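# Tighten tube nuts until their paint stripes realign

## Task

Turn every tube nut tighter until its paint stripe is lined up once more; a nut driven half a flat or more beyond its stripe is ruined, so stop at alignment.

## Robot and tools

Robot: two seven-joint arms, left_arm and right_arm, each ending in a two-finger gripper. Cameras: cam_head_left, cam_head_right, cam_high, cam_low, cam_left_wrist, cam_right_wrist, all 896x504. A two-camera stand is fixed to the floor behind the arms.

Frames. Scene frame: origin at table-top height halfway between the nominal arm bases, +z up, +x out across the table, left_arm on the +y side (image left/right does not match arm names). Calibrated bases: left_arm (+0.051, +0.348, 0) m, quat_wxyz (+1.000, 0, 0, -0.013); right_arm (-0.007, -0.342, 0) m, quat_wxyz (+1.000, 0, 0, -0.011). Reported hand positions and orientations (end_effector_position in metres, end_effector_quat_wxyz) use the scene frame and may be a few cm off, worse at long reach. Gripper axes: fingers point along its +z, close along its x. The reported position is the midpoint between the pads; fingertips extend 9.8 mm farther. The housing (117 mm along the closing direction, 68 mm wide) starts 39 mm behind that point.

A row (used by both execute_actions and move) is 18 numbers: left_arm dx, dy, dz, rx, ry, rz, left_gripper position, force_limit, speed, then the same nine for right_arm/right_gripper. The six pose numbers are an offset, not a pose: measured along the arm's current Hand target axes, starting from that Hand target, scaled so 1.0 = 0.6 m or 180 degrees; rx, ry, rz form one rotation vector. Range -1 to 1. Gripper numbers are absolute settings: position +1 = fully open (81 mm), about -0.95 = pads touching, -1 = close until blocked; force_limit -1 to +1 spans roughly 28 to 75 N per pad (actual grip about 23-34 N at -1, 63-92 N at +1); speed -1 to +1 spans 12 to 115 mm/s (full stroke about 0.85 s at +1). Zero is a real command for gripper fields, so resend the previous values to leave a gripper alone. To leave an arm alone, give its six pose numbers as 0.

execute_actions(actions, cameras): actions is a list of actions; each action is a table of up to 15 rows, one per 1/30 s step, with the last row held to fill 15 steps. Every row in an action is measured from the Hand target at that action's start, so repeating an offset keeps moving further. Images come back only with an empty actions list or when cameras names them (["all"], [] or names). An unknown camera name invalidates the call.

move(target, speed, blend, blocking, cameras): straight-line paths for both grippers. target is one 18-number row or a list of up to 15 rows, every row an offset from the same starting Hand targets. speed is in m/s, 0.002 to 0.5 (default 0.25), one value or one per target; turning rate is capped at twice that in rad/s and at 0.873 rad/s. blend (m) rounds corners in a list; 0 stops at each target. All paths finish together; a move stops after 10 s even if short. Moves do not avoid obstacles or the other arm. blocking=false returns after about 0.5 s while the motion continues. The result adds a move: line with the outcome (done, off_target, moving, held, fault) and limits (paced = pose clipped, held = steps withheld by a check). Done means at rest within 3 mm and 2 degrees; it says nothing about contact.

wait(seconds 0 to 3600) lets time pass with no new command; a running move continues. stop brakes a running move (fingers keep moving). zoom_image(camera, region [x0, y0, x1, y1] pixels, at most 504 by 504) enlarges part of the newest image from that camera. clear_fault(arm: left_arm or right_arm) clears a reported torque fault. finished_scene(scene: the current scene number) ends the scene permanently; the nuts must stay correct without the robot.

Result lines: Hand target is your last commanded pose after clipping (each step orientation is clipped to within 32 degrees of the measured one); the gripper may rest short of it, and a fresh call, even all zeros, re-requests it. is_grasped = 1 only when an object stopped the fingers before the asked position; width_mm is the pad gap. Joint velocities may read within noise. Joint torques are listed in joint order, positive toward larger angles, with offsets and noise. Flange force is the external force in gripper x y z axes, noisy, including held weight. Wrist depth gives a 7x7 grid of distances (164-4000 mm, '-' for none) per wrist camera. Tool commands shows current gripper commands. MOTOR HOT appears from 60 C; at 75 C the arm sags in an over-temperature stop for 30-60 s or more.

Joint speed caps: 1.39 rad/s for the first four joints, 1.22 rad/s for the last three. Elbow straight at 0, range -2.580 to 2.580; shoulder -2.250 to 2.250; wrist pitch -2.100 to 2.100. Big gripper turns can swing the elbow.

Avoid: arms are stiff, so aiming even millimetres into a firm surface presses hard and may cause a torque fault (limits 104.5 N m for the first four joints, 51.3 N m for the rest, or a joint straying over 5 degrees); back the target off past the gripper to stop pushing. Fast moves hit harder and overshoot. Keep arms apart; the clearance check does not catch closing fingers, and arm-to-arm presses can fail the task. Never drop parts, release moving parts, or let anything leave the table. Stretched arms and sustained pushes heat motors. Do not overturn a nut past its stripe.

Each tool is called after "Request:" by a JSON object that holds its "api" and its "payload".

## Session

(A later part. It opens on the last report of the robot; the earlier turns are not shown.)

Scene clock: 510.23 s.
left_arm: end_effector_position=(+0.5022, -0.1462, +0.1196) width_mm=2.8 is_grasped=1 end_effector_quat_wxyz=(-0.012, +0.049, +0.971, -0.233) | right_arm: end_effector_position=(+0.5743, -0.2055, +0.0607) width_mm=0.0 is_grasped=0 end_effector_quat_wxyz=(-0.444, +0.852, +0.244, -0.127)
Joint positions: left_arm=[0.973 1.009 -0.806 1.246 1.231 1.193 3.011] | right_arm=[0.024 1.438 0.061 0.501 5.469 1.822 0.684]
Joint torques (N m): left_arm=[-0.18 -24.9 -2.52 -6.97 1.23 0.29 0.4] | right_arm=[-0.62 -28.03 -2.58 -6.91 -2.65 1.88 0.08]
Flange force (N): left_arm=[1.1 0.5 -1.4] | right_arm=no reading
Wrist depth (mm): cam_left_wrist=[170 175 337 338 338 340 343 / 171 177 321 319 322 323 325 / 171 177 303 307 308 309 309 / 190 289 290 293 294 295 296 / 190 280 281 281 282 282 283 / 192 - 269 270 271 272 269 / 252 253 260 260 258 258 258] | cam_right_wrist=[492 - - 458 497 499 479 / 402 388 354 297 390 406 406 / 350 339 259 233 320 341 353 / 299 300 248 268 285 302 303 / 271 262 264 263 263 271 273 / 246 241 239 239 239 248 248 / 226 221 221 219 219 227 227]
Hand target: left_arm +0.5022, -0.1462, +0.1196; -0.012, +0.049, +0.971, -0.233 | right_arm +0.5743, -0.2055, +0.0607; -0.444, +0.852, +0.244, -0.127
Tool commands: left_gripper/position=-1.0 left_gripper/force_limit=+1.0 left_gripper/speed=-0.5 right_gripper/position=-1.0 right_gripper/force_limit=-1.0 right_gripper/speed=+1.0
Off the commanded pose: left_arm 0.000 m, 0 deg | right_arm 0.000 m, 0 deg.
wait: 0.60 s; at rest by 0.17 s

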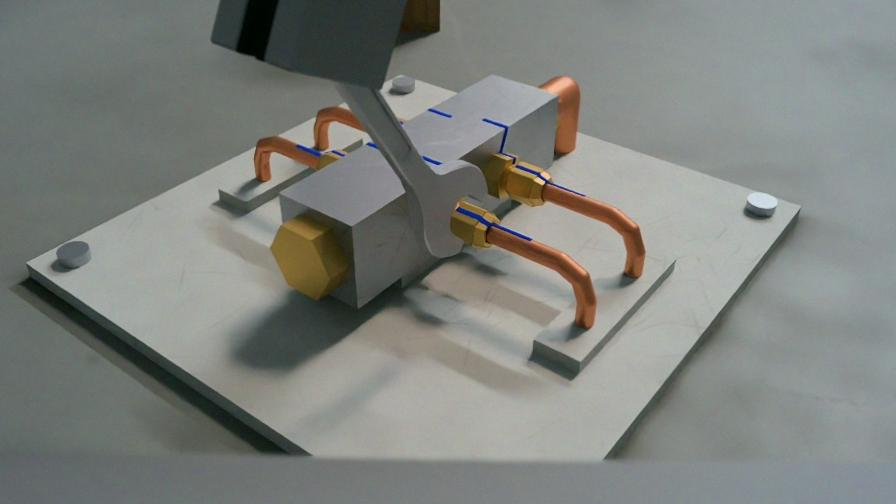

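Request:
{"api": "move", "payload": {"target": [[0.0070,0,0,0,0,0,-1,1,-0.5,0,0,0,0,0,0,-1,-1,1],[0.0070,0.0192,0.0056,0,0,0,-1,1,-0.5,0,0,0,0,0,0,-1,-1,1]], "speed": 0.05}}

Request:
{"api": "wait", "payload": {"seconds": 0.6, "cameras": ["cam_right_wrist"]}}

Request:
{"api": "zoom_image", "payload": {"camera": "cam_right_wrist", "region": [385, 140, 565, 270]}}

Scene clock: 512.50 s.
left_arm: end_effector_position=(+0.4989, -0.1371, +0.1115) width_mm=2.8 is_grasped=1 end_effector_quat_wxyz=(-0.012, +0.049, +0.971, -0.233) | right_arm: end_effector_position=(+0.5743, -0.2055, +0.0607) width_mm=0.0 is_grasped=0 end_effector_quat_wxyz=(-0.444, +0.852, +0.244, -0.127)
Joint positions: left_arm=[0.973 1.005 -0.802 1.289 1.242 1.177 2.97] | right_arm=[0.024 1.438 0.061 0.501 5.469 1.822 0.684]
Joint torques (N m): left_arm=[-0.2 -24.59 -2.65 -6.73 1.19 0.43 0.42] | right_arm=[-0.6 -28.05 -2.58 -6.89 -2.65 1.91 0.06]
Flange force (N): left_arm=[0.8 0.3 -1.2] | right_arm=no reading
Wrist depth (mm): cam_left_wrist=[169 175 326 324 328 330 331 / 170 176 308 312 312 313 315 / 186 293 297 297 299 298 300 / 187 280 284 284 285 285 287 / 189 271 272 272 274 273 275 / 193 - 262 261 262 262 261 / 247 247 249 249 250 250 250] | cam_right_wrist=[494 454 169 455 477 500 480 / 402 387 322 297 389 406 407 / 350 340 267 255 320 340 354 / 299 300 248 263 285 302 304 / 271 263 262 263 263 271 274 / 247 241 239 239 239 248 248 / 226 221 221 219 219 227 227]
Hand target: left_arm +0.4989, -0.1371, +0.1114; -0.012, +0.049, +0.971, -0.233 | right_arm +0.5743, -0.2055, +0.0607; -0.444, +0.852, +0.244, -0.127
Off the commanded pose: left_arm 0.000 m, 0 deg | right_arm 0.000 m, 0 deg.
move: done

Scene clock: 513.10 s.
left_arm: end_effector_position=(+0.4989, -0.1371, +0.1114) width_mm=2.8 is_grasped=1 end_effector_quat_wxyz=(-0.012, +0.049, +0.971, -0.233) | right_arm: end_effector_position=(+0.5743, -0.2055, +0.0607) width_mm=0.0 is_grasped=0 end_effector_quat_wxyz=(-0.444, +0.852, +0.244, -0.127)
Joint positions: left_arm=[0.973 1.005 -0.802 1.289 1.242 1.177 2.97] | right_arm=[0.024 1.438 0.061 0.501 5.469 1.822 0.684]
Joint torques (N m): left_arm=[-0.26 -24.56 -2.6 -6.87 1.19 0.36 0.42] | right_arm=[-0.61 -28.03 -2.58 -6.87 -2.66 1.88 0.08]
Flange force (N): left_arm=[1.4 0.5 -1.4] | right_arm=no reading
Wrist depth (mm): cam_left_wrist=[169 175 326 324 328 329 331 / 170 176 308 311 313 314 314 / 187 293 297 297 298 299 299 / 188 280 283 284 285 286 286 / 189 272 272 272 274 273 275 / 193 - 261 261 262 262 261 / 247 248 249 249 250 250 251] | cam_right_wrist=[494 453 170 456 477 498 479 / 403 389 321 297 390 407 407 / 350 339 267 255 320 342 353 / 300 300 248 264 285 301 304 / 271 262 263 263 263 271 273 / 246 241 239 239 239 247 248 / 225 222 221 219 219 227 227]
Hand target: left_arm +0.4989, -0.1371, +0.1114; -0.012, +0.049, +0.971, -0.233 | right_arm +0.5743, -0.2055, +0.0607; -0.444, +0.852, +0.244, -0.127
Tool commands: left_gripper/position=-1.0 left_gripper/force_limit=+1.0 left_gripper/speed=-0.5 right_gripper/position=-1.0 right_gripper/force_limit=-1.0 right_gripper/speed=+1.0
Off the commanded pose: left_arm 0.000 m, 0 deg | right_arm 0.000 m, 0 deg.
wait: 0.60 s; at rest by 0.17 s

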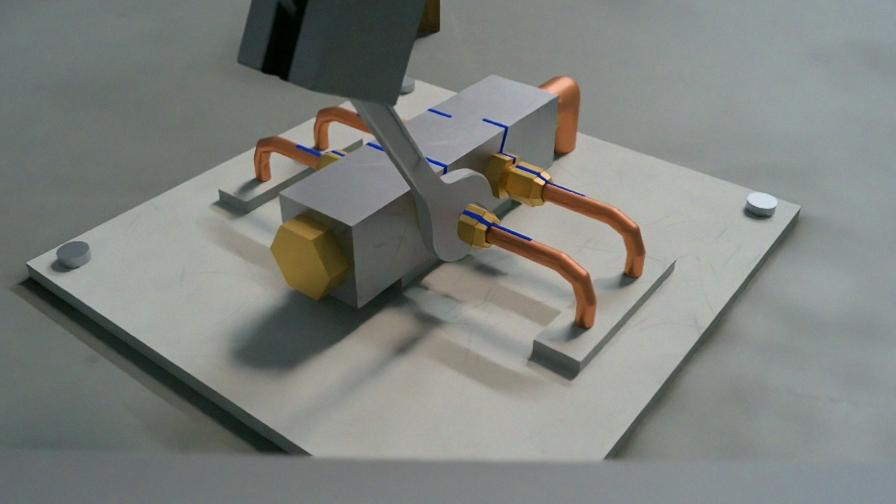

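Scaled by 2.800 from the camera's image (finer frame: 1280x720).

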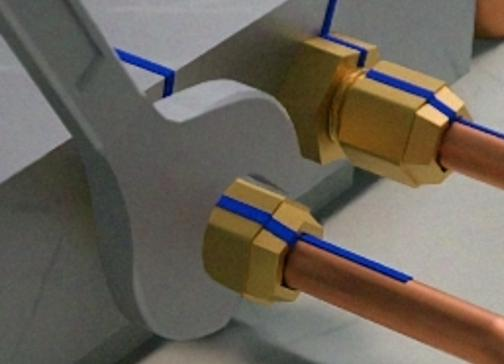

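Request:
{"api": "move", "payload": {"target": [0,0.0080,0.0023,0,0,0,-1,1,-0.5,0,0,0,0,0,0,-1,-1,1], "speed": 0.04}}

Request:
{"api": "move", "payload": {"target": [0,0.0032,0.0009,0,0,0,-1,1,-0.5,0,0,0,0,0,0,-1,-1,1], "speed": 0.03}}

Request:
{"api": "wait", "payload": {"seconds": 0.6, "cameras": ["cam_right_wrist"]}}

Request:
{"api": "zoom_image", "payload": {"camera": "cam_right_wrist", "region": [405, 160, 515, 270]}}

Scene clock: 514.20 s.
left_arm: end_effector_position=(+0.4993, -0.1335, +0.1080) width_mm=2.8 is_grasped=1 end_effector_quat_wxyz=(-0.012, +0.049, +0.971, -0.232) | right_arm: end_effector_position=(+0.5743, -0.2055, +0.0607) width_mm=0.0 is_grasped=0 end_effector_quat_wxyz=(-0.444, +0.852, +0.244, -0.127)
Joint positions: left_arm=[0.969 1.006 -0.8 1.3 1.247 1.172 2.955] | right_arm=[0.024 1.438 0.061 0.501 5.469 1.822 0.684]
Joint torques (N m): left_arm=[-0.17 -24.52 -2.64 -6.75 1.17 0.35 0.37] | right_arm=[-0.6 -28.01 -2.57 -6.91 -2.66 1.88 0.06]
Flange force (N): left_arm=[0.8 0.3 -1.4] | right_arm=no reading
Wrist depth (mm): cam_left_wrist=[168 174 322 319 324 326 327 / 168 300 307 304 307 309 311 / 187 292 290 293 294 295 296 / 187 276 280 281 281 282 283 / 188 268 268 268 270 270 269 / 248 - 258 257 258 258 257 / 243 244 245 246 249 247 247] | cam_right_wrist=[494 474 172 186 478 500 479 / 402 402 202 289 391 406 406 / 350 339 267 255 320 342 353 / 300 300 248 263 285 302 304 / 271 263 263 263 263 270 273 / 246 241 239 239 239 247 248 / 226 221 222 219 219 227 227]
Hand target: left_arm +0.4993, -0.1335, +0.1080; -0.012, +0.049, +0.971, -0.233 | right_arm +0.5743, -0.2055, +0.0607; -0.444, +0.852, +0.244, -0.127
Off the commanded pose: left_arm 0.000 m, 0 deg | right_arm 0.000 m, 0 deg.
move: done

Scene clock: 514.70 s.
left_arm: end_effector_position=(+0.4994, -0.1320, +0.1067) width_mm=2.8 is_grasped=1 end_effector_quat_wxyz=(-0.012, +0.049, +0.971, -0.233) | right_arm: end_effector_position=(+0.5743, -0.2055, +0.0607) width_mm=0.0 is_grasped=0 end_effector_quat_wxyz=(-0.444, +0.852, +0.244, -0.127)
Joint positions: left_arm=[0.967 1.007 -0.799 1.305 1.248 1.171 2.949] | right_arm=[0.024 1.438 0.061 0.501 5.469 1.822 0.684]
Joint torques (N m): left_arm=[-0.94 -22.13 -2.7 -5.43 0.48 0.33 0.43] | right_arm=[-0.6 -28.01 -2.56 -6.91 -2.65 1.89 0.06]
Flange force (N): left_arm=[1.1 -2.5 -3.7] | right_arm=no reading
Wrist depth (mm): cam_left_wrist=[168 174 322 318 323 323 324 / 168 301 305 303 307 307 309 / 187 291 289 292 292 294 294 / 187 275 278 279 280 281 281 / 189 267 267 267 268 269 267 / 249 253 256 256 257 258 256 / 242 243 243 245 245 245 246] | cam_right_wrist=[492 473 174 186 478 499 479 / 402 403 180 288 390 407 407 / 350 339 267 255 321 341 353 / 300 300 248 262 285 302 304 / 271 262 263 263 262 271 273 / 246 241 239 239 239 248 248 / 226 222 221 219 219 227 227]
Hand target: left_arm +0.4994, -0.1320, +0.1067; -0.012, +0.049, +0.971, -0.233 | right_arm +0.5743, -0.2055, +0.0607; -0.444, +0.852, +0.244, -0.127
Off the commanded pose: left_arm 0.000 m, 0 deg | right_arm 0.000 m, 0 deg.
move: done

Scene clock: 515.30 s.
left_arm: end_effector_position=(+0.4994, -0.1320, +0.1067) width_mm=2.8 is_grasped=1 end_effector_quat_wxyz=(-0.012, +0.049, +0.971, -0.233) | right_arm: end_effector_position=(+0.5743, -0.2055, +0.0607) width_mm=0.0 is_grasped=0 end_effector_quat_wxyz=(-0.444, +0.852, +0.244, -0.127)
Joint positions: left_arm=[0.967 1.007 -0.799 1.305 1.248 1.171 2.949] | right_arm=[0.024 1.438 0.061 0.501 5.469 1.822 0.684]
Joint torques (N m): left_arm=[-0.88 -21.98 -2.72 -5.4 0.48 0.29 0.46] | right_arm=[-0.61 -28.02 -2.59 -6.91 -2.65 1.9 0.09]
Flange force (N): left_arm=[1.0 -2.4 -4.0] | right_arm=no reading
Wrist depth (mm): cam_left_wrist=[168 174 321 318 322 323 325 / 168 301 305 303 307 308 309 / 187 290 289 292 293 293 294 / 187 275 278 279 280 280 281 / 189 267 267 267 269 269 268 / 250 253 256 257 257 259 256 / 243 243 244 245 245 246 245] | cam_right_wrist=[494 473 174 186 476 499 478 / 402 402 180 289 390 406 407 / 350 339 267 255 320 341 353 / 300 299 248 262 285 302 304 / 271 263 263 263 263 270 273 / 247 241 239 239 239 248 248 / 226 222 221 219 219 227 227]
Hand target: left_arm +0.4994, -0.1320, +0.1067; -0.012, +0.049, +0.971, -0.233 | right_arm +0.5743, -0.2055, +0.0607; -0.444, +0.852, +0.244, -0.127
Tool commands: left_gripper/position=-1.0 left_gripper/force_limit=+1.0 left_gripper/speed=-0.5 right_gripper/position=-1.0 right_gripper/force_limit=-1.0 right_gripper/speed=+1.0
Off the commanded pose: left_arm 0.000 m, 0 deg | right_arm 0.000 m, 0 deg.
wait: 0.60 s; at rest by 0.17 s

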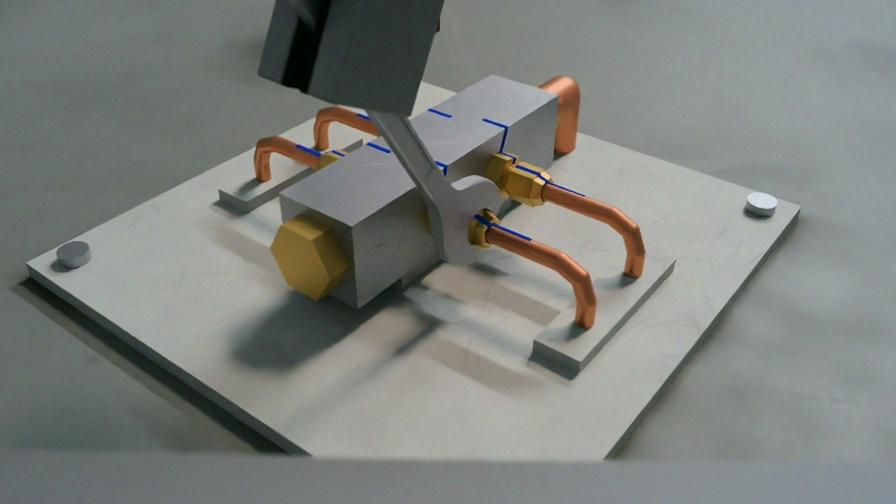

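Scaled by 4.582 from the camera's image (finer frame: 1280x720).

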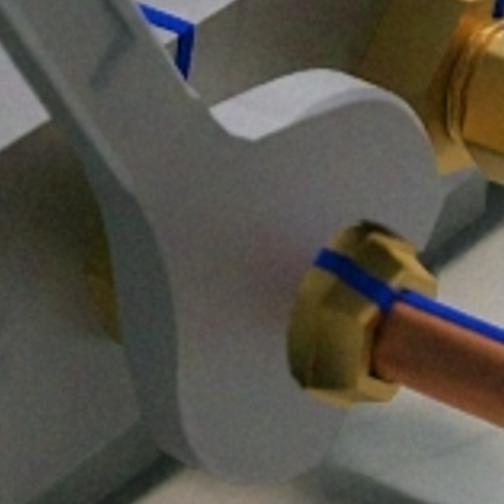

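Request:
{"api": "move", "payload": {"target": [0,0.0024,0.0007,0,0,0,-1,1,-0.5,0,0,0,0,0,0,-1,-1,1], "speed": 0.03}}

Request:
{"api": "wait", "payload": {"seconds": 0.6, "cameras": ["cam_right_wrist"]}}

Request:
{"api": "zoom_image", "payload": {"camera": "cam_right_wrist", "region": [405, 160, 515, 270]}}

Scene clock: 516.23 s.
left_arm: end_effector_position=(+0.4995, -0.1310, +0.1057) width_mm=2.8 is_grasped=1 end_effector_quat_wxyz=(-0.012, +0.049, +0.971, -0.233) | right_arm: end_effector_position=(+0.5743, -0.2055, +0.0607) width_mm=0.0 is_grasped=0 end_effector_quat_wxyz=(-0.444, +0.852, +0.244, -0.127)
Joint positions: left_arm=[0.966 1.007 -0.799 1.308 1.25 1.17 2.945] | right_arm=[0.024 1.438 0.061 0.501 5.469 1.822 0.684]
Joint torques (N m): left_arm=[-5.04 -13.67 -4.56 -0.42 -2.61 -0.62 0.33] | right_arm=[-0.66 -28.05 -2.57 -6.9 -2.67 1.9 0.04]
Flange force (N): left_arm=[1.4 -15.0 -10.6] | right_arm=no reading
Wrist depth (mm): cam_left_wrist=[168 174 321 319 323 324 326 / 168 301 306 303 308 308 308 / 187 290 289 293 293 293 294 / 188 275 278 278 280 280 281 / 189 266 267 268 269 268 268 / 249 253 256 256 257 258 256 / 243 243 244 245 245 245 246] | cam_right_wrist=[495 473 174 186 477 499 480 / 402 403 180 286 391 406 407 / 349 338 267 255 320 340 353 / 300 300 248 262 285 302 304 / 271 263 263 264 262 271 273 / 246 241 239 239 239 247 248 / 226 221 221 219 219 227 227]
Hand target: left_arm +0.4995, -0.1309, +0.1057; -0.012, +0.049, +0.971, -0.233 | right_arm +0.5743, -0.2055, +0.0607; -0.444, +0.852, +0.244, -0.127
Off the commanded pose: left_arm 0.000 m, 0 deg | right_arm 0.000 m, 0 deg.
move: done

Scene clock: 516.83 s.
left_arm: end_effector_position=(+0.4995, -0.1309, +0.1056) width_mm=2.8 is_grasped=1 end_effector_quat_wxyz=(-0.012, +0.049, +0.971, -0.233) | right_arm: end_effector_position=(+0.5743, -0.2055, +0.0607) width_mm=0.0 is_grasped=0 end_effector_quat_wxyz=(-0.444, +0.852, +0.244, -0.127)
Joint positions: left_arm=[0.966 1.007 -0.799 1.308 1.25 1.17 2.945] | right_arm=[0.024 1.438 0.061 0.501 5.469 1.822 0.684]
Joint torques (N m): left_arm=[-5.13 -13.66 -4.64 -0.46 -2.62 -0.78 0.29] | right_arm=[-0.59 -28.05 -2.57 -6.89 -2.65 1.87 0.07]
Flange force (N): left_arm=[1.5 -15.1 -10.8] | right_arm=no reading
Wrist depth (mm): cam_left_wrist=[168 174 321 318 323 324 325 / 168 301 306 304 307 308 310 / 187 290 289 292 292 294 294 / 187 276 279 280 279 280 281 / 189 266 267 267 269 269 267 / 250 253 256 256 257 258 256 / 243 243 244 245 245 246 246] | cam_right_wrist=[492 473 174 186 479 499 480 / 403 402 180 287 390 406 406 / 349 340 266 255 320 341 353 / 299 300 248 262 285 302 304 / 271 263 262 263 263 270 273 / 246 241 239 239 239 248 248 / 226 221 221 219 219 227 227]
Hand target: left_arm +0.4995, -0.1309, +0.1057; -0.012, +0.049, +0.971, -0.232 | right_arm +0.5743, -0.2055, +0.0607; -0.444, +0.852, +0.244, -0.127
Tool commands: left_gripper/position=-1.0 left_gripper/force_limit=+1.0 left_gripper/speed=-0.5 right_gripper/position=-1.0 right_gripper/force_limit=-1.0 right_gripper/speed=+1.0
Off the commanded pose: left_arm 0.000 m, 0 deg | right_arm 0.000 m, 0 deg.
wait: 0.60 s; at rest by 0.17 s

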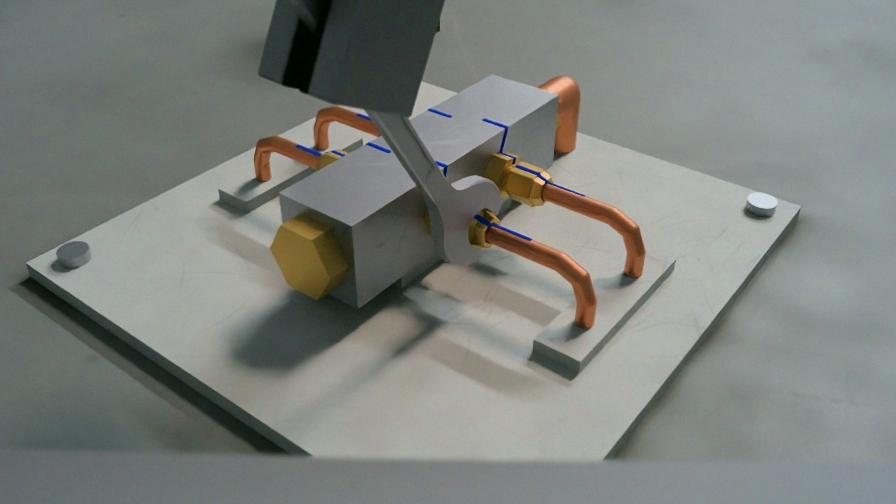

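Scaled by 4.582 from the camera's image (finer frame: 1280x720).

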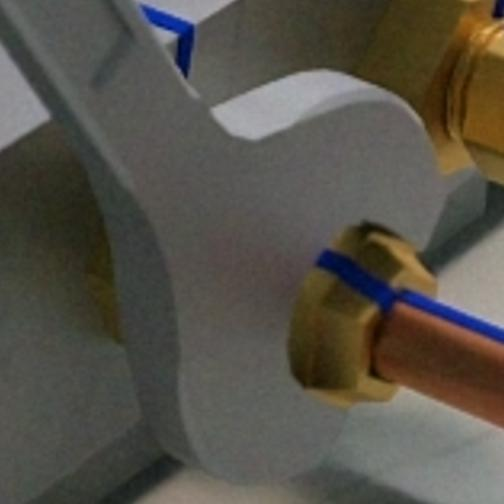

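Request:
{"api": "move", "payload": {"target": [[0,-0.0018,-0.0006,0,0,0,-1,1,-0.5,0,0,0,0,0,0,-1,-1,1],[0,0.0052,-0.0115,0.0278,0,0,-1,1,-0.5,0,0,0,0,0,0,-1,-1,1]], "speed": 0.03, "blend": 0.001}}

Request:
{"api": "wait", "payload": {"seconds": 0.6, "cameras": ["cam_right_wrist"]}}

Request:
{"api": "zoom_image", "payload": {"camera": "cam_right_wrist", "region": [405, 160, 515, 270]}}

Scene clock: 519.20 s.
left_arm: end_effector_position=(+0.5001, -0.1251, +0.1104) width_mm=2.8 is_grasped=1 end_effector_quat_wxyz=(-0.014, +0.048, +0.960, -0.275) | right_arm: end_effector_position=(+0.5743, -0.2055, +0.0607) width_mm=0.0 is_grasped=0 end_effector_quat_wxyz=(-0.444, +0.852, +0.244, -0.127)
Joint positions: left_arm=[0.922 0.983 -0.758 1.375 1.326 1.165 2.831] | right_arm=[0.024 1.438 0.061 0.501 5.469 1.822 0.684]
Joint torques (N m): left_arm=[-6.05 -16.77 -5.58 -1.1 -2.13 -0.52 0.4] | right_arm=[-0.61 -28 -2.57 -6.91 -2.65 1.89 0.08]
Flange force (N): left_arm=[0.7 -15.0 -3.1] | right_arm=no reading
Wrist depth (mm): cam_left_wrist=[182 189 354 355 356 357 361 / 181 192 329 334 335 337 337 / 197 310 313 311 316 316 318 / 198 293 294 298 298 300 300 / 198 282 282 283 288 281 284 / 260 - 268 269 270 271 269 / 251 253 256 256 254 256 256] | cam_right_wrist=[492 494 175 186 477 499 479 / 402 403 388 297 390 405 406 / 349 338 267 255 320 340 353 / 300 300 248 261 286 302 304 / 271 262 262 263 263 270 273 / 247 241 239 239 239 248 248 / 225 221 221 219 219 227 227]
Hand target: left_arm +0.5001, -0.1250, +0.1104; -0.014, +0.048, +0.960, -0.275 | right_arm +0.5743, -0.2055, +0.0607; -0.444, +0.852, +0.244, -0.127
Off the commanded pose: left_arm 0.000 m, 0 deg | right_arm 0.000 m, 0 deg.
move: done; blend cut to 0.0006 m at target 1

Scene clock: 519.80 s.
left_arm: end_effector_position=(+0.5001, -0.1251, +0.1104) width_mm=2.8 is_grasped=1 end_effector_quat_wxyz=(-0.014, +0.048, +0.960, -0.275) | right_arm: end_effector_position=(+0.5743, -0.2055, +0.0607) width_mm=0.0 is_grasped=0 end_effector_quat_wxyz=(-0.444, +0.852, +0.244, -0.127)
Joint positions: left_arm=[0.922 0.983 -0.758 1.375 1.326 1.165 2.831] | right_arm=[0.024 1.438 0.061 0.501 5.469 1.822 0.684]
Joint torques (N m): left_arm=[-6.06 -16.72 -5.66 -1.01 -2.21 -0.54 0.38] | right_arm=[-0.61 -27.99 -2.54 -6.91 -2.66 1.9 0.05]
Flange force (N): left_arm=[0.5 -15.2 -3.0] | right_arm=no reading
Wrist depth (mm): cam_left_wrist=[181 189 353 355 357 358 361 / 181 192 329 335 335 335 337 / 197 309 315 311 315 316 318 / 198 293 294 298 300 300 301 / 198 282 282 282 287 281 286 / 261 - 268 269 269 271 268 / 252 253 256 256 255 255 256] | cam_right_wrist=[494 495 174 186 477 499 479 / 402 403 389 296 390 407 407 / 350 339 267 255 320 341 354 / 301 300 248 262 284 302 303 / 271 262 262 263 263 271 273 / 246 241 238 239 240 247 248 / 226 221 221 219 219 227 227]
Hand target: left_arm +0.5001, -0.1250, +0.1104; -0.014, +0.048, +0.960, -0.275 | right_arm +0.5743, -0.2055, +0.0607; -0.444, +0.852, +0.244, -0.127
Tool commands: left_gripper/position=-1.0 left_gripper/force_limit=+1.0 left_gripper/speed=-0.5 right_gripper/position=-1.0 right_gripper/force_limit=-1.0 right_gripper/speed=+1.0
Off the commanded pose: left_arm 0.000 m, 0 deg | right_arm 0.000 m, 0 deg.
wait: 0.60 s; at rest by 0.17 s

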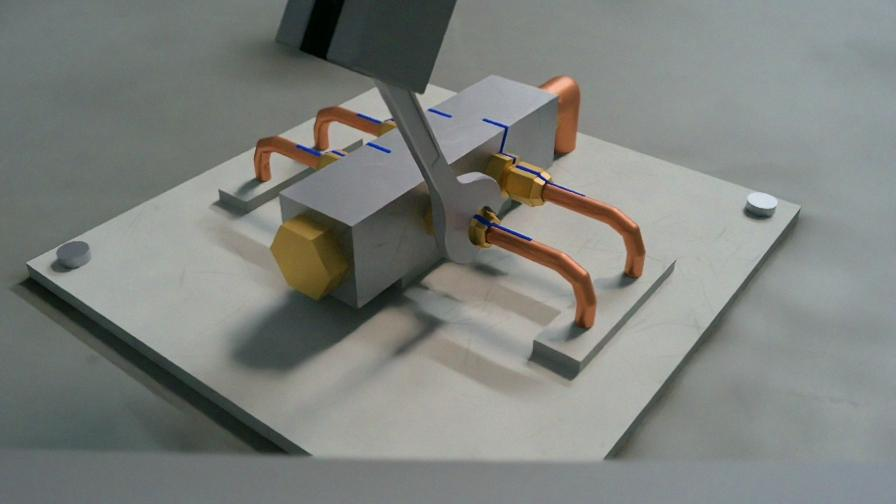

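Scaled by 4.582 from the camera's image (finer frame: 1280x720).

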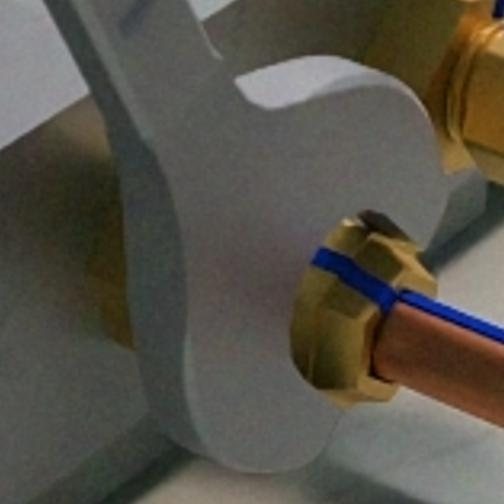

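Request:
{"api": "move", "payload": {"target": [[0,0.0060,-0.0115,0.0278,0,0,-1,1,-0.5,0,0,0,0,0,0,-1,-1,1]], "speed": 0.03}}

Request:
{"api": "wait", "payload": {"seconds": 0.6, "cameras": ["cam_right_wrist"]}}

Request:
{"api": "zoom_image", "payload": {"camera": "cam_right_wrist", "region": [405, 160, 515, 270]}}

Scene clock: 521.87 s.
left_arm: end_effector_position=(+0.5008, -0.1184, +0.1143) width_mm=2.8 is_grasped=1 end_effector_quat_wxyz=(-0.016, +0.047, +0.947, -0.316) | right_arm: end_effector_position=(+0.5743, -0.2055, +0.0607) width_mm=0.0 is_grasped=0 end_effector_quat_wxyz=(-0.444, +0.852, +0.244, -0.127)
Joint positions: left_arm=[0.872 0.966 -0.718 1.436 1.403 1.176 2.716] | right_arm=[0.024 1.438 0.061 0.501 5.469 1.822 0.684]
Joint torques (N m): left_arm=[-3.09 -13.35 -2.94 -1.74 -1.39 -0.88 0.31] | right_arm=[-0.58 -28.01 -2.57 -6.9 -2.66 1.89 0.07]
Flange force (N): left_arm=[2.1 -13.5 -11.2] | right_arm=no reading
Wrist depth (mm): cam_left_wrist=[196 203 388 396 397 400 410 / 194 203 360 367 368 370 372 / 194 329 341 342 343 343 345 / 208 314 319 316 321 321 322 / 209 299 300 300 302 302 303 / 273 - 283 283 280 285 283 / 262 263 267 268 266 266 266] | cam_right_wrist=[495 473 - 191 476 499 479 / 402 404 404 296 391 408 407 / 350 339 267 256 321 342 353 / 300 299 248 263 285 302 305 / 271 262 263 263 263 271 273 / 246 241 239 239 239 248 248 / 225 221 222 219 219 227 227]
Hand target: left_arm +0.5008, -0.1184, +0.1143; -0.016, +0.047, +0.947, -0.316 | right_arm +0.5743, -0.2055, +0.0607; -0.444, +0.852, +0.244, -0.127
Off the commanded pose: left_arm 0.000 m, 0 deg | right_arm 0.000 m, 0 deg.
move: done

Scene clock: 522.47 s.
left_arm: end_effector_position=(+0.5008, -0.1184, +0.1144) width_mm=2.8 is_grasped=1 end_effector_quat_wxyz=(-0.016, +0.047, +0.947, -0.316) | right_arm: end_effector_position=(+0.5743, -0.2055, +0.0607) width_mm=0.0 is_grasped=0 end_effector_quat_wxyz=(-0.444, +0.852, +0.244, -0.127)
Joint positions: left_arm=[0.872 0.966 -0.718 1.436 1.403 1.176 2.716] | right_arm=[0.024 1.438 0.061 0.501 5.469 1.822 0.684]
Joint torques (N m): left_arm=[-3 -13.39 -2.93 -1.79 -1.33 -0.92 0.32] | right_arm=[-0.58 -28.01 -2.58 -6.89 -2.65 1.92 0.06]
Flange force (N): left_arm=[2.0 -13.4 -11.3] | right_arm=no reading
Wrist depth (mm): cam_left_wrist=[195 203 389 396 398 400 410 / 193 204 361 367 368 369 373 / 194 329 340 342 344 344 346 / 208 313 319 315 320 322 323 / 208 299 300 300 301 302 303 / 273 - 283 284 281 285 282 / 263 263 268 267 266 266 267] | cam_right_wrist=[493 475 - 192 475 500 479 / 402 404 403 297 390 405 407 / 350 339 267 255 320 340 353 / 300 300 248 264 285 301 304 / 271 263 263 263 262 270 273 / 246 241 239 239 239 247 248 / 226 221 222 219 219 227 227]
Hand target: left_arm +0.5008, -0.1184, +0.1144; -0.016, +0.047, +0.947, -0.316 | right_arm +0.5743, -0.2055, +0.0607; -0.444, +0.852, +0.244, -0.127
Tool commands: left_gripper/position=-1.0 left_gripper/force_limit=+1.0 left_gripper/speed=-0.5 right_gripper/position=-1.0 right_gripper/force_limit=-1.0 right_gripper/speed=+1.0
Off the commanded pose: left_arm 0.000 m, 0 deg | right_arm 0.000 m, 0 deg.
wait: 0.60 s; at rest by 0.17 s

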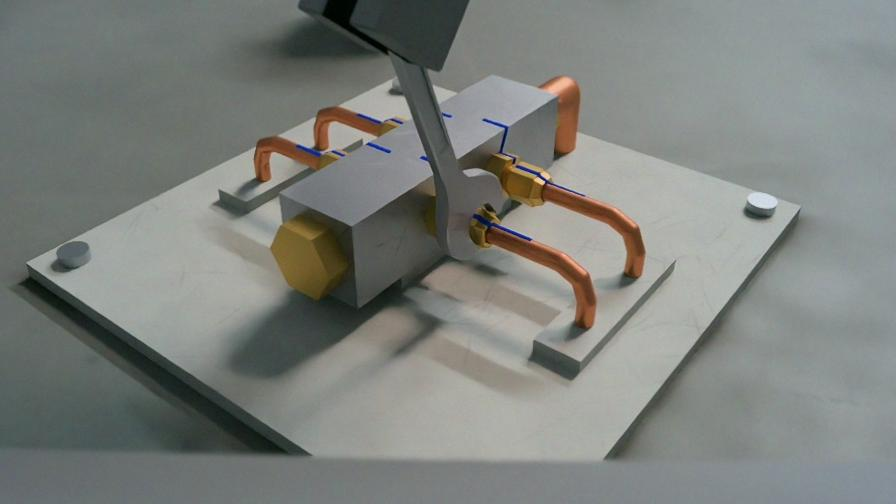

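Scaled by 4.582 from the camera's image (finer frame: 1280x720).

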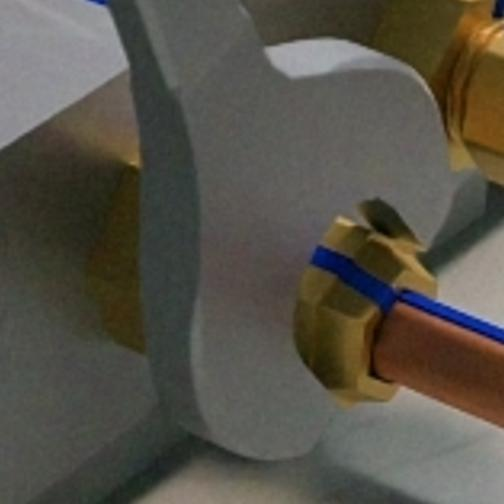

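Request:
{"api": "move", "payload": {"target": [[0,-0.0336,-0.0098,0,0,0,-1,1,-0.5,0,0,0,0,0,0,-1,-1,1],[0.015,-0.0336,-0.0098,0,0,0,-1,1,-0.5,0,0,0,0,0,0,-1,-1,1]], "speed": 0.06}}

Request:
{"api": "wait", "payload": {"seconds": 0.8, "cameras": ["cam_right_wrist"]}}

Request:
{"api": "zoom_image", "payload": {"camera": "cam_right_wrist", "region": [385, 140, 565, 270]}}

Request:
{"api": "zoom_image", "payload": {"camera": "cam_right_wrist", "region": [435, 190, 505, 250]}}

Request:
{"api": "zoom_image", "payload": {"camera": "cam_right_wrist", "region": [490, 145, 560, 205]}}

Scene clock: 524.80 s.
left_arm: end_effector_position=(+0.4906, -0.1300, +0.1312) width_mm=2.8 is_grasped=1 end_effector_quat_wxyz=(-0.016, +0.047, +0.947, -0.316) | right_arm: end_effector_position=(+0.5743, -0.2055, +0.0607) width_mm=0.0 is_grasped=0 end_effector_quat_wxyz=(-0.444, +0.852, +0.244, -0.127)
Joint positions: left_arm=[0.905 0.936 -0.728 1.437 1.385 1.173 2.76] | right_arm=[0.024 1.438 0.061 0.501 5.469 1.822 0.684]
Joint torques (N m): left_arm=[-0.2 -23.69 -1.86 -6.74 1.51 0.92 0.39] | right_arm=[-0.64 -28 -2.56 -6.91 -2.67 1.89 0.06]
Flange force (N): left_arm=[0.7 0.0 -1.1] | right_arm=no reading
Wrist depth (mm): cam_left_wrist=[206 402 419 419 423 425 434 / 203 212 381 389 384 391 395 / 202 211 360 363 363 365 366 / 203 332 339 339 339 342 343 / 216 317 317 314 320 321 322 / 215 298 300 300 301 303 300 / 271 276 280 284 282 286 283] | cam_right_wrist=[493 474 474 474 499 500 479 / 402 403 404 308 391 406 406 / 350 340 267 267 320 341 353 / 300 300 248 277 285 302 304 / 271 262 262 264 263 271 273 / 246 241 239 239 239 248 248 / 226 221 222 219 219 227 227]
Hand target: left_arm +0.4906, -0.1300, +0.1312; -0.016, +0.047, +0.947, -0.316 | right_arm +0.5743, -0.2055, +0.0607; -0.444, +0.852, +0.244, -0.127
Off the commanded pose: left_arm 0.000 m, 0 deg | right_arm 0.000 m, 0 deg.
move: done

Scene clock: 525.60 s.
left_arm: end_effector_position=(+0.4906, -0.1300, +0.1312) width_mm=2.8 is_grasped=1 end_effector_quat_wxyz=(-0.016, +0.047, +0.947, -0.316) | right_arm: end_effector_position=(+0.5743, -0.2055, +0.0607) width_mm=0.0 is_grasped=0 end_effector_quat_wxyz=(-0.444, +0.852, +0.244, -0.127)
Joint positions: left_arm=[0.905 0.936 -0.728 1.437 1.385 1.173 2.76] | right_arm=[0.024 1.438 0.061 0.501 5.469 1.822 0.684]
Joint torques (N m): left_arm=[-0.22 -23.62 -1.76 -6.91 1.53 0.93 0.44] | right_arm=[-0.59 -28.01 -2.58 -6.89 -2.67 1.88 0.06]
Flange force (N): left_arm=[1.5 0.4 -1.4] | right_arm=no reading
Wrist depth (mm): cam_left_wrist=[206 401 419 419 421 425 437 / 203 212 383 390 384 391 395 / 201 210 360 362 363 365 366 / 203 332 337 339 341 340 342 / 216 317 318 313 321 320 321 / 215 299 300 300 302 302 299 / 271 276 281 283 281 285 283] | cam_right_wrist=[495 474 476 476 498 500 479 / 403 402 403 307 390 405 407 / 350 339 267 266 320 341 354 / 300 299 248 276 285 302 304 / 271 263 263 263 262 271 273 / 246 241 239 239 239 248 248 / 226 221 221 219 219 227 227]
Hand target: left_arm +0.4906, -0.1300, +0.1312; -0.016, +0.047, +0.947, -0.316 | right_arm +0.5743, -0.2055, +0.0607; -0.444, +0.852, +0.244, -0.127
Tool commands: left_gripper/position=-1.0 left_gripper/force_limit=+1.0 left_gripper/speed=-0.5 right_gripper/position=-1.0 right_gripper/force_limit=-1.0 right_gripper/speed=+1.0
Off the commanded pose: left_arm 0.000 m, 0 deg | right_arm 0.000 m, 0 deg.
wait: 0.80 s; at rest by 0.17 s

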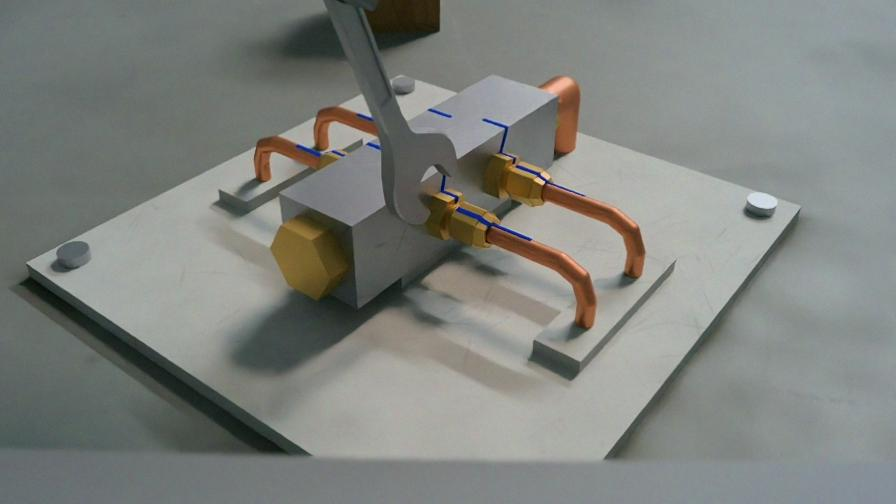

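Scaled by 2.800 from the camera's image (finer frame: 1280x720).

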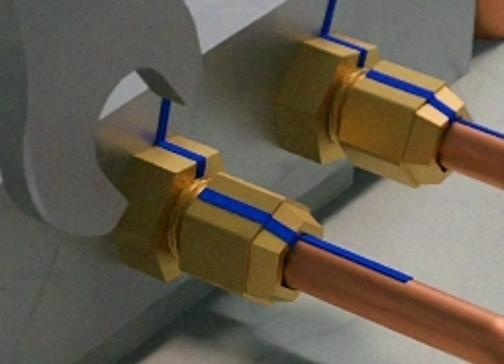

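Scaled by 7.200 from the camera's image (finer frame: 1280x720).

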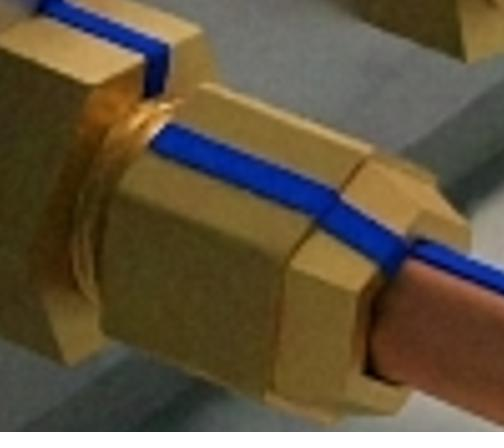

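Scaled by 7.200 from the camera's image (finer frame: 1280x720).

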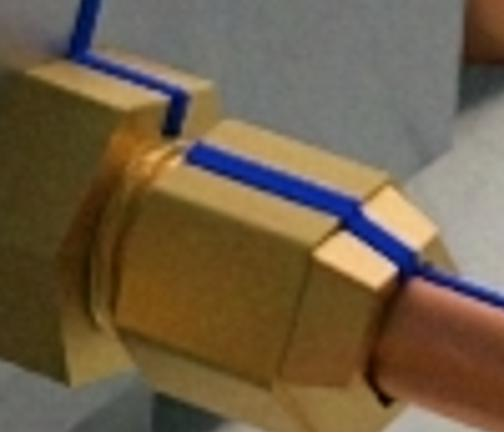

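Request:
{"api": "move", "payload": {"target": [[-0.0183,-0.0040,0.0273,-0.0444,0,0,-1,1,-0.5,0,0,0,0,0,0,-1,-1,1],[-0.0183,0.0092,0.0292,-0.0444,0,0,-1,1,-0.5,0,0,0,0,0,0,-1,-1,1]], "speed": 0.05}}

Request:
{"api": "wait", "payload": {"seconds": 0.8, "cameras": ["cam_right_wrist"]}}

Request:
{"api": "zoom_image", "payload": {"camera": "cam_right_wrist", "region": [405, 160, 515, 270]}}

Scene clock: 530.30 s.
left_arm: end_effector_position=(+0.5009, -0.1372, +0.1138) width_mm=2.8 is_grasped=1 end_effector_quat_wxyz=(-0.013, +0.048, +0.967, -0.250) | right_arm: end_effector_position=(+0.5743, -0.2055, +0.0607) width_mm=0.0 is_grasped=0 end_effector_quat_wxyz=(-0.444, +0.852, +0.244, -0.127)
Joint positions: left_arm=[0.953 0.997 -0.783 1.305 1.269 1.173 2.934] | right_arm=[0.024 1.438 0.061 0.501 5.469 1.822 0.684]
Joint torques (N m): left_arm=[-0.27 -24.54 -2.37 -6.86 1.29 0.45 0.46] | right_arm=[-0.59 -28.02 -2.57 -6.9 -2.64 1.87 0.08]
Flange force (N): left_arm=[1.3 0.4 -1.4] | right_arm=no reading
Wrist depth (mm): cam_left_wrist=[172 180 340 341 342 344 345 / 173 180 319 320 324 325 326 / 173 302 306 307 308 309 309 / 192 290 289 292 293 293 295 / 191 278 278 279 280 280 281 / 195 - 267 268 267 268 267 / 251 252 256 255 254 255 255] | cam_right_wrist=[495 473 170 182 478 499 478 / 402 402 345 296 390 406 407 / 350 339 267 251 320 341 353 / 300 300 248 263 285 302 304 / 271 263 263 263 263 271 273 / 246 241 239 239 239 247 248 / 226 221 222 219 219 227 227]
Hand target: left_arm +0.5009, -0.1372, +0.1138; -0.013, +0.048, +0.967, -0.250 | right_arm +0.5743, -0.2055, +0.0607; -0.444, +0.852, +0.244, -0.127
Off the commanded pose: left_arm 0.000 m, 0 deg | right_arm 0.000 m, 0 deg.
move: done

Scene clock: 531.10 s.
left_arm: end_effector_position=(+0.5009, -0.1372, +0.1138) width_mm=2.8 is_grasped=1 end_effector_quat_wxyz=(-0.013, +0.049, +0.967, -0.250) | right_arm: end_effector_position=(+0.5743, -0.2055, +0.0607) width_mm=0.0 is_grasped=0 end_effector_quat_wxyz=(-0.444, +0.852, +0.244, -0.127)
Joint positions: left_arm=[0.953 0.997 -0.783 1.305 1.269 1.173 2.934] | right_arm=[0.024 1.438 0.061 0.501 5.469 1.822 0.684]
Joint torques (N m): left_arm=[-0.21 -24.57 -2.48 -6.89 1.29 0.42 0.4] | right_arm=[-0.61 -28 -2.58 -6.9 -2.66 1.91 0.09]
Flange force (N): left_arm=[1.1 0.4 -1.3] | right_arm=no reading
Wrist depth (mm): cam_left_wrist=[172 180 340 341 341 344 345 / 173 180 318 320 324 324 326 / 173 302 306 307 308 309 310 / 192 290 289 293 294 293 294 / 191 277 278 279 280 280 281 / 194 - 266 267 268 268 267 / 251 251 255 256 254 255 254] | cam_right_wrist=[493 473 170 182 477 499 480 / 401 402 346 297 391 406 407 / 350 339 267 251 320 341 353 / 300 300 247 263 285 302 304 / 271 262 263 263 263 270 273 / 246 241 239 239 239 247 248 / 225 221 221 219 219 227 227]
Hand target: left_arm +0.5009, -0.1372, +0.1138; -0.013, +0.049, +0.967, -0.250 | right_arm +0.5743, -0.2055, +0.0607; -0.444, +0.852, +0.244, -0.127
Tool commands: left_gripper/position=-1.0 left_gripper/force_limit=+1.0 left_gripper/speed=-0.5 right_gripper/position=-1.0 right_gripper/force_limit=-1.0 right_gripper/speed=+1.0
Off the commanded pose: left_arm 0.000 m, 0 deg | right_arm 0.000 m, 0 deg.
wait: 0.80 s; at rest by 0.17 s

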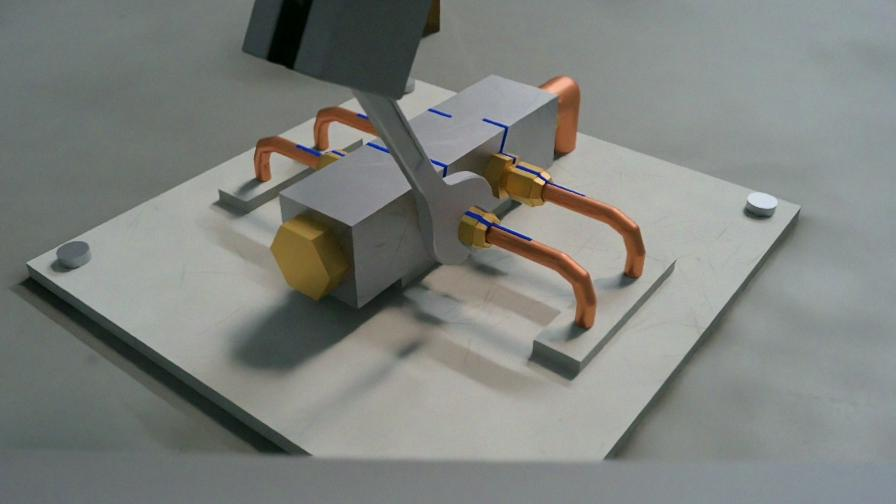

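Scaled by 4.582 from the camera's image (finer frame: 1280x720).

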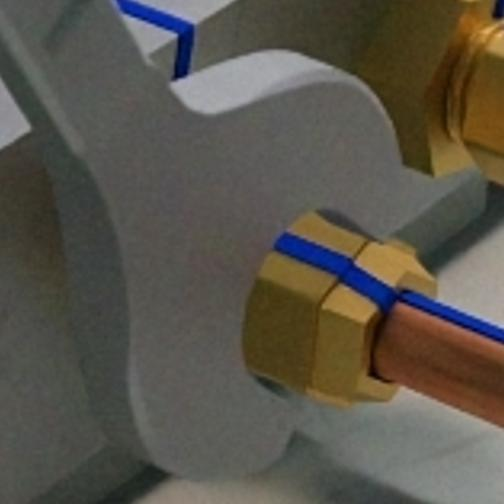

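Request:
{"api": "move", "payload": {"target": [0,0.0080,0.0023,0,0,0,-1,1,-0.5,0,0,0,0,0,0,-1,-1,1], "speed": 0.04}}

Request:
{"api": "move", "payload": {"target": [0,0.0040,0.0011,0,0,0,-1,1,-0.5,0,0,0,0,0,0,-1,-1,1], "speed": 0.03}}

Request:
{"api": "move", "payload": {"target": [0,0.0024,0.0007,0,0,0,-1,1,-0.5,0,0,0,0,0,0,-1,-1,1], "speed": 0.03}}

Request:
{"api": "wait", "payload": {"seconds": 0.8, "cameras": ["cam_right_wrist"]}}

Request:
{"api": "zoom_image", "payload": {"camera": "cam_right_wrist", "region": [405, 160, 515, 270]}}

Scene clock: 532.03 s.
left_arm: end_effector_position=(+0.5013, -0.1337, +0.1103) width_mm=2.8 is_grasped=1 end_effector_quat_wxyz=(-0.013, +0.048, +0.967, -0.250) | right_arm: end_effector_position=(+0.5743, -0.2055, +0.0607) width_mm=0.0 is_grasped=0 end_effector_quat_wxyz=(-0.444, +0.852, +0.244, -0.127)
Joint positions: left_arm=[0.949 0.999 -0.78 1.316 1.274 1.169 2.919] | right_arm=[0.024 1.438 0.061 0.501 5.469 1.822 0.684]
Joint torques (N m): left_arm=[-0.18 -24.48 -2.45 -6.91 1.29 0.47 0.41] | right_arm=[-0.61 -28.06 -2.57 -6.9 -2.64 1.89 0.07]
Flange force (N): left_arm=[1.4 0.6 -1.5] | right_arm=no reading
Wrist depth (mm): cam_left_wrist=[172 179 335 336 337 339 341 / 172 179 315 316 320 322 322 / 189 297 301 303 304 305 305 / 190 284 285 289 288 290 291 / 192 274 274 275 276 277 278 / 254 - 263 262 264 265 263 / 247 248 252 249 251 252 251] | cam_right_wrist=[492 496 170 182 477 500 479 / 402 403 320 289 390 407 407 / 349 339 267 251 320 341 353 / 300 300 248 262 285 301 303 / 271 263 263 264 263 270 273 / 246 241 239 239 240 247 248 / 226 221 221 219 219 227 227]
Hand target: left_arm +0.5013, -0.1337, +0.1103; -0.013, +0.048, +0.967, -0.250 | right_arm +0.5743, -0.2055, +0.0607; -0.444, +0.852, +0.244, -0.127
Off the commanded pose: left_arm 0.000 m, 0 deg | right_arm 0.000 m, 0 deg.
move: done

Scene clock: 532.53 s.
left_arm: end_effector_position=(+0.5014, -0.1319, +0.1086) width_mm=2.8 is_grasped=1 end_effector_quat_wxyz=(-0.013, +0.049, +0.967, -0.250) | right_arm: end_effector_position=(+0.5743, -0.2055, +0.0607) width_mm=0.0 is_grasped=0 end_effector_quat_wxyz=(-0.444, +0.852, +0.244, -0.127)
Joint positions: left_arm=[0.947 1 -0.779 1.321 1.276 1.167 2.912] | right_arm=[0.024 1.438 0.061 0.501 5.469 1.822 0.684]
Joint torques (N m): left_arm=[-1.66 -18.06 -2.35 -2.71 -0.73 0.66 0.57] | right_arm=[-0.62 -28.03 -2.57 -6.92 -2.67 1.87 0.08]
Flange force (N): left_arm=[-1.2 -7.9 -6.8] | right_arm=no reading
Wrist depth (mm): cam_left_wrist=[172 179 335 335 336 337 340 / 172 181 313 315 319 319 320 / 188 297 300 302 303 303 304 / 190 283 286 288 288 289 289 / 192 273 274 274 275 276 276 / 252 - 262 262 262 263 262 / 247 247 248 249 249 250 250] | cam_right_wrist=[494 496 172 181 477 500 479 / 402 402 321 286 390 406 406 / 350 339 267 250 320 342 353 / 300 300 248 262 284 302 304 / 271 262 263 264 263 271 273 / 246 241 239 239 239 248 248 / 225 221 221 219 219 227 227]
Hand target: left_arm +0.5014, -0.1319, +0.1086; -0.013, +0.049, +0.967, -0.250 | right_arm +0.5743, -0.2055, +0.0607; -0.444, +0.852, +0.244, -0.127
Off the commanded pose: left_arm 0.000 m, 0 deg | right_arm 0.000 m, 0 deg.
move: done

Scene clock: 533.03 s.
left_arm: end_effector_position=(+0.5015, -0.1308, +0.1074) width_mm=2.8 is_grasped=1 end_effector_quat_wxyz=(-0.013, +0.048, +0.967, -0.249) | right_arm: end_effector_position=(+0.5743, -0.2055, +0.0607) width_mm=0.0 is_grasped=0 end_effector_quat_wxyz=(-0.444, +0.852, +0.244, -0.127)
Joint positions: left_arm=[0.946 1 -0.779 1.324 1.277 1.166 2.907] | right_arm=[0.024 1.438 0.061 0.501 5.469 1.822 0.684]
Joint torques (N m): left_arm=[2.05 -22.45 -0.28 -6.74 1.92 1.12 0.5] | right_arm=[-0.64 -28.05 -2.59 -6.89 -2.67 1.91 0.07]
Flange force (N): left_arm=[0.6 2.0 -6.6] | right_arm=no reading
Wrist depth (mm): cam_left_wrist=[171 178 331 332 334 334 336 / 171 306 314 314 316 316 318 / 189 297 298 299 300 300 300 / 189 283 283 284 285 286 287 / 191 270 271 272 273 273 273 / 252 - 259 260 261 261 259 / 245 246 247 247 247 248 249] | cam_right_wrist=[494 473 173 182 476 499 479 / 402 403 177 287 391 407 407 / 349 339 267 256 320 341 354 / 300 300 249 262 285 301 304 / 271 262 263 263 263 271 273 / 246 241 239 239 239 248 248 / 226 221 221 219 219 227 227]
Hand target: left_arm +0.5015, -0.1308, +0.1075; -0.013, +0.049, +0.967, -0.250 | right_arm +0.5743, -0.2055, +0.0607; -0.444, +0.852, +0.244, -0.127
Off the commanded pose: left_arm 0.000 m, 0 deg | right_arm 0.000 m, 0 deg.
move: done

Scene clock: 533.83 s.
left_arm: end_effector_position=(+0.5015, -0.1309, +0.1075) width_mm=2.8 is_grasped=1 end_effector_quat_wxyz=(-0.013, +0.049, +0.967, -0.250) | right_arm: end_effector_position=(+0.5743, -0.2055, +0.0607) width_mm=0.0 is_grasped=0 end_effector_quat_wxyz=(-0.444, +0.852, +0.244, -0.127)
Joint positions: left_arm=[0.946 1 -0.779 1.324 1.277 1.166 2.907] | right_arm=[0.024 1.438 0.061 0.501 5.469 1.822 0.684]
Joint torques (N m): left_arm=[1.6 -23.16 -0.51 -6.6 1.8 1.1 0.51] | right_arm=[-0.65 -27.98 -2.55 -6.91 -2.67 1.87 0.05]
Flange force (N): left_arm=[-0.1 1.5 -5.0] | right_arm=no reading
Wrist depth (mm): cam_left_wrist=[171 178 332 333 334 335 337 / 171 306 314 315 316 317 318 / 189 297 299 299 300 301 302 / 190 284 284 284 286 286 287 / 191 271 271 272 273 273 274 / 253 - 260 260 261 261 260 / 245 245 246 247 248 248 249] | cam_right_wrist=[493 474 172 182 477 499 480 / 402 403 177 286 390 406 407 / 350 340 267 255 320 341 354 / 300 300 248 262 285 302 304 / 271 263 262 263 263 271 274 / 246 241 239 239 239 247 248 / 225 221 221 219 219 227 227]
Hand target: left_arm +0.5015, -0.1308, +0.1075; -0.013, +0.049, +0.967, -0.250 | right_arm +0.5743, -0.2055, +0.0607; -0.444, +0.852, +0.244, -0.127
Tool commands: left_gripper/position=-1.0 left_gripper/force_limit=+1.0 left_gripper/speed=-0.5 right_gripper/position=-1.0 right_gripper/force_limit=-1.0 right_gripper/speed=+1.0
Off the commanded pose: left_arm 0.000 m, 0 deg | right_arm 0.000 m, 0 deg.
wait: 0.80 s; at rest by 0.17 s

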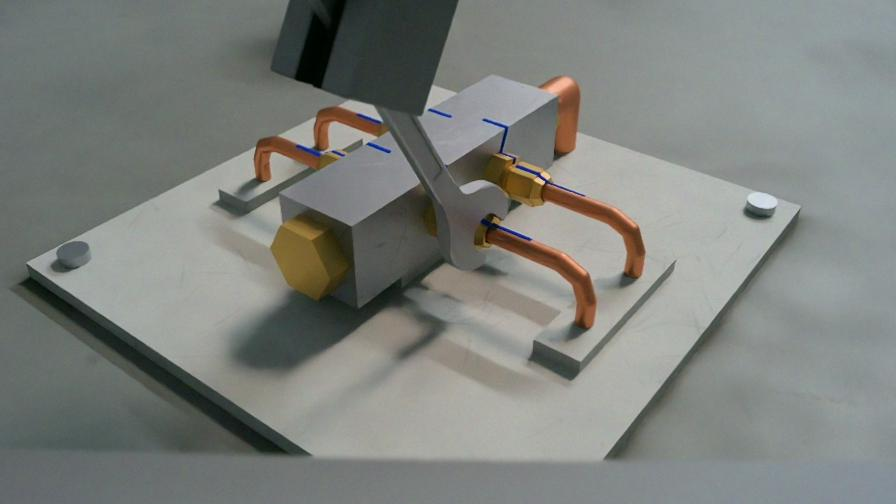

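Scaled by 4.582 from the camera's image (finer frame: 1280x720).

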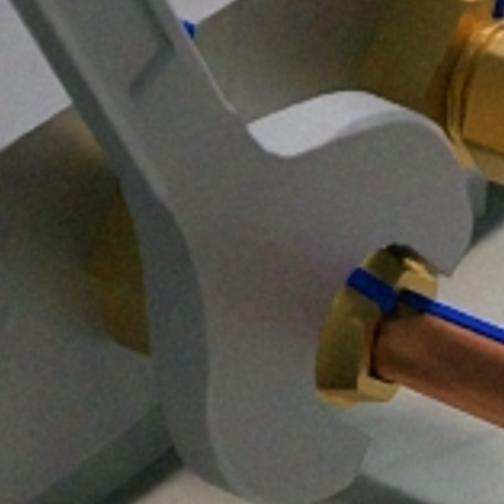

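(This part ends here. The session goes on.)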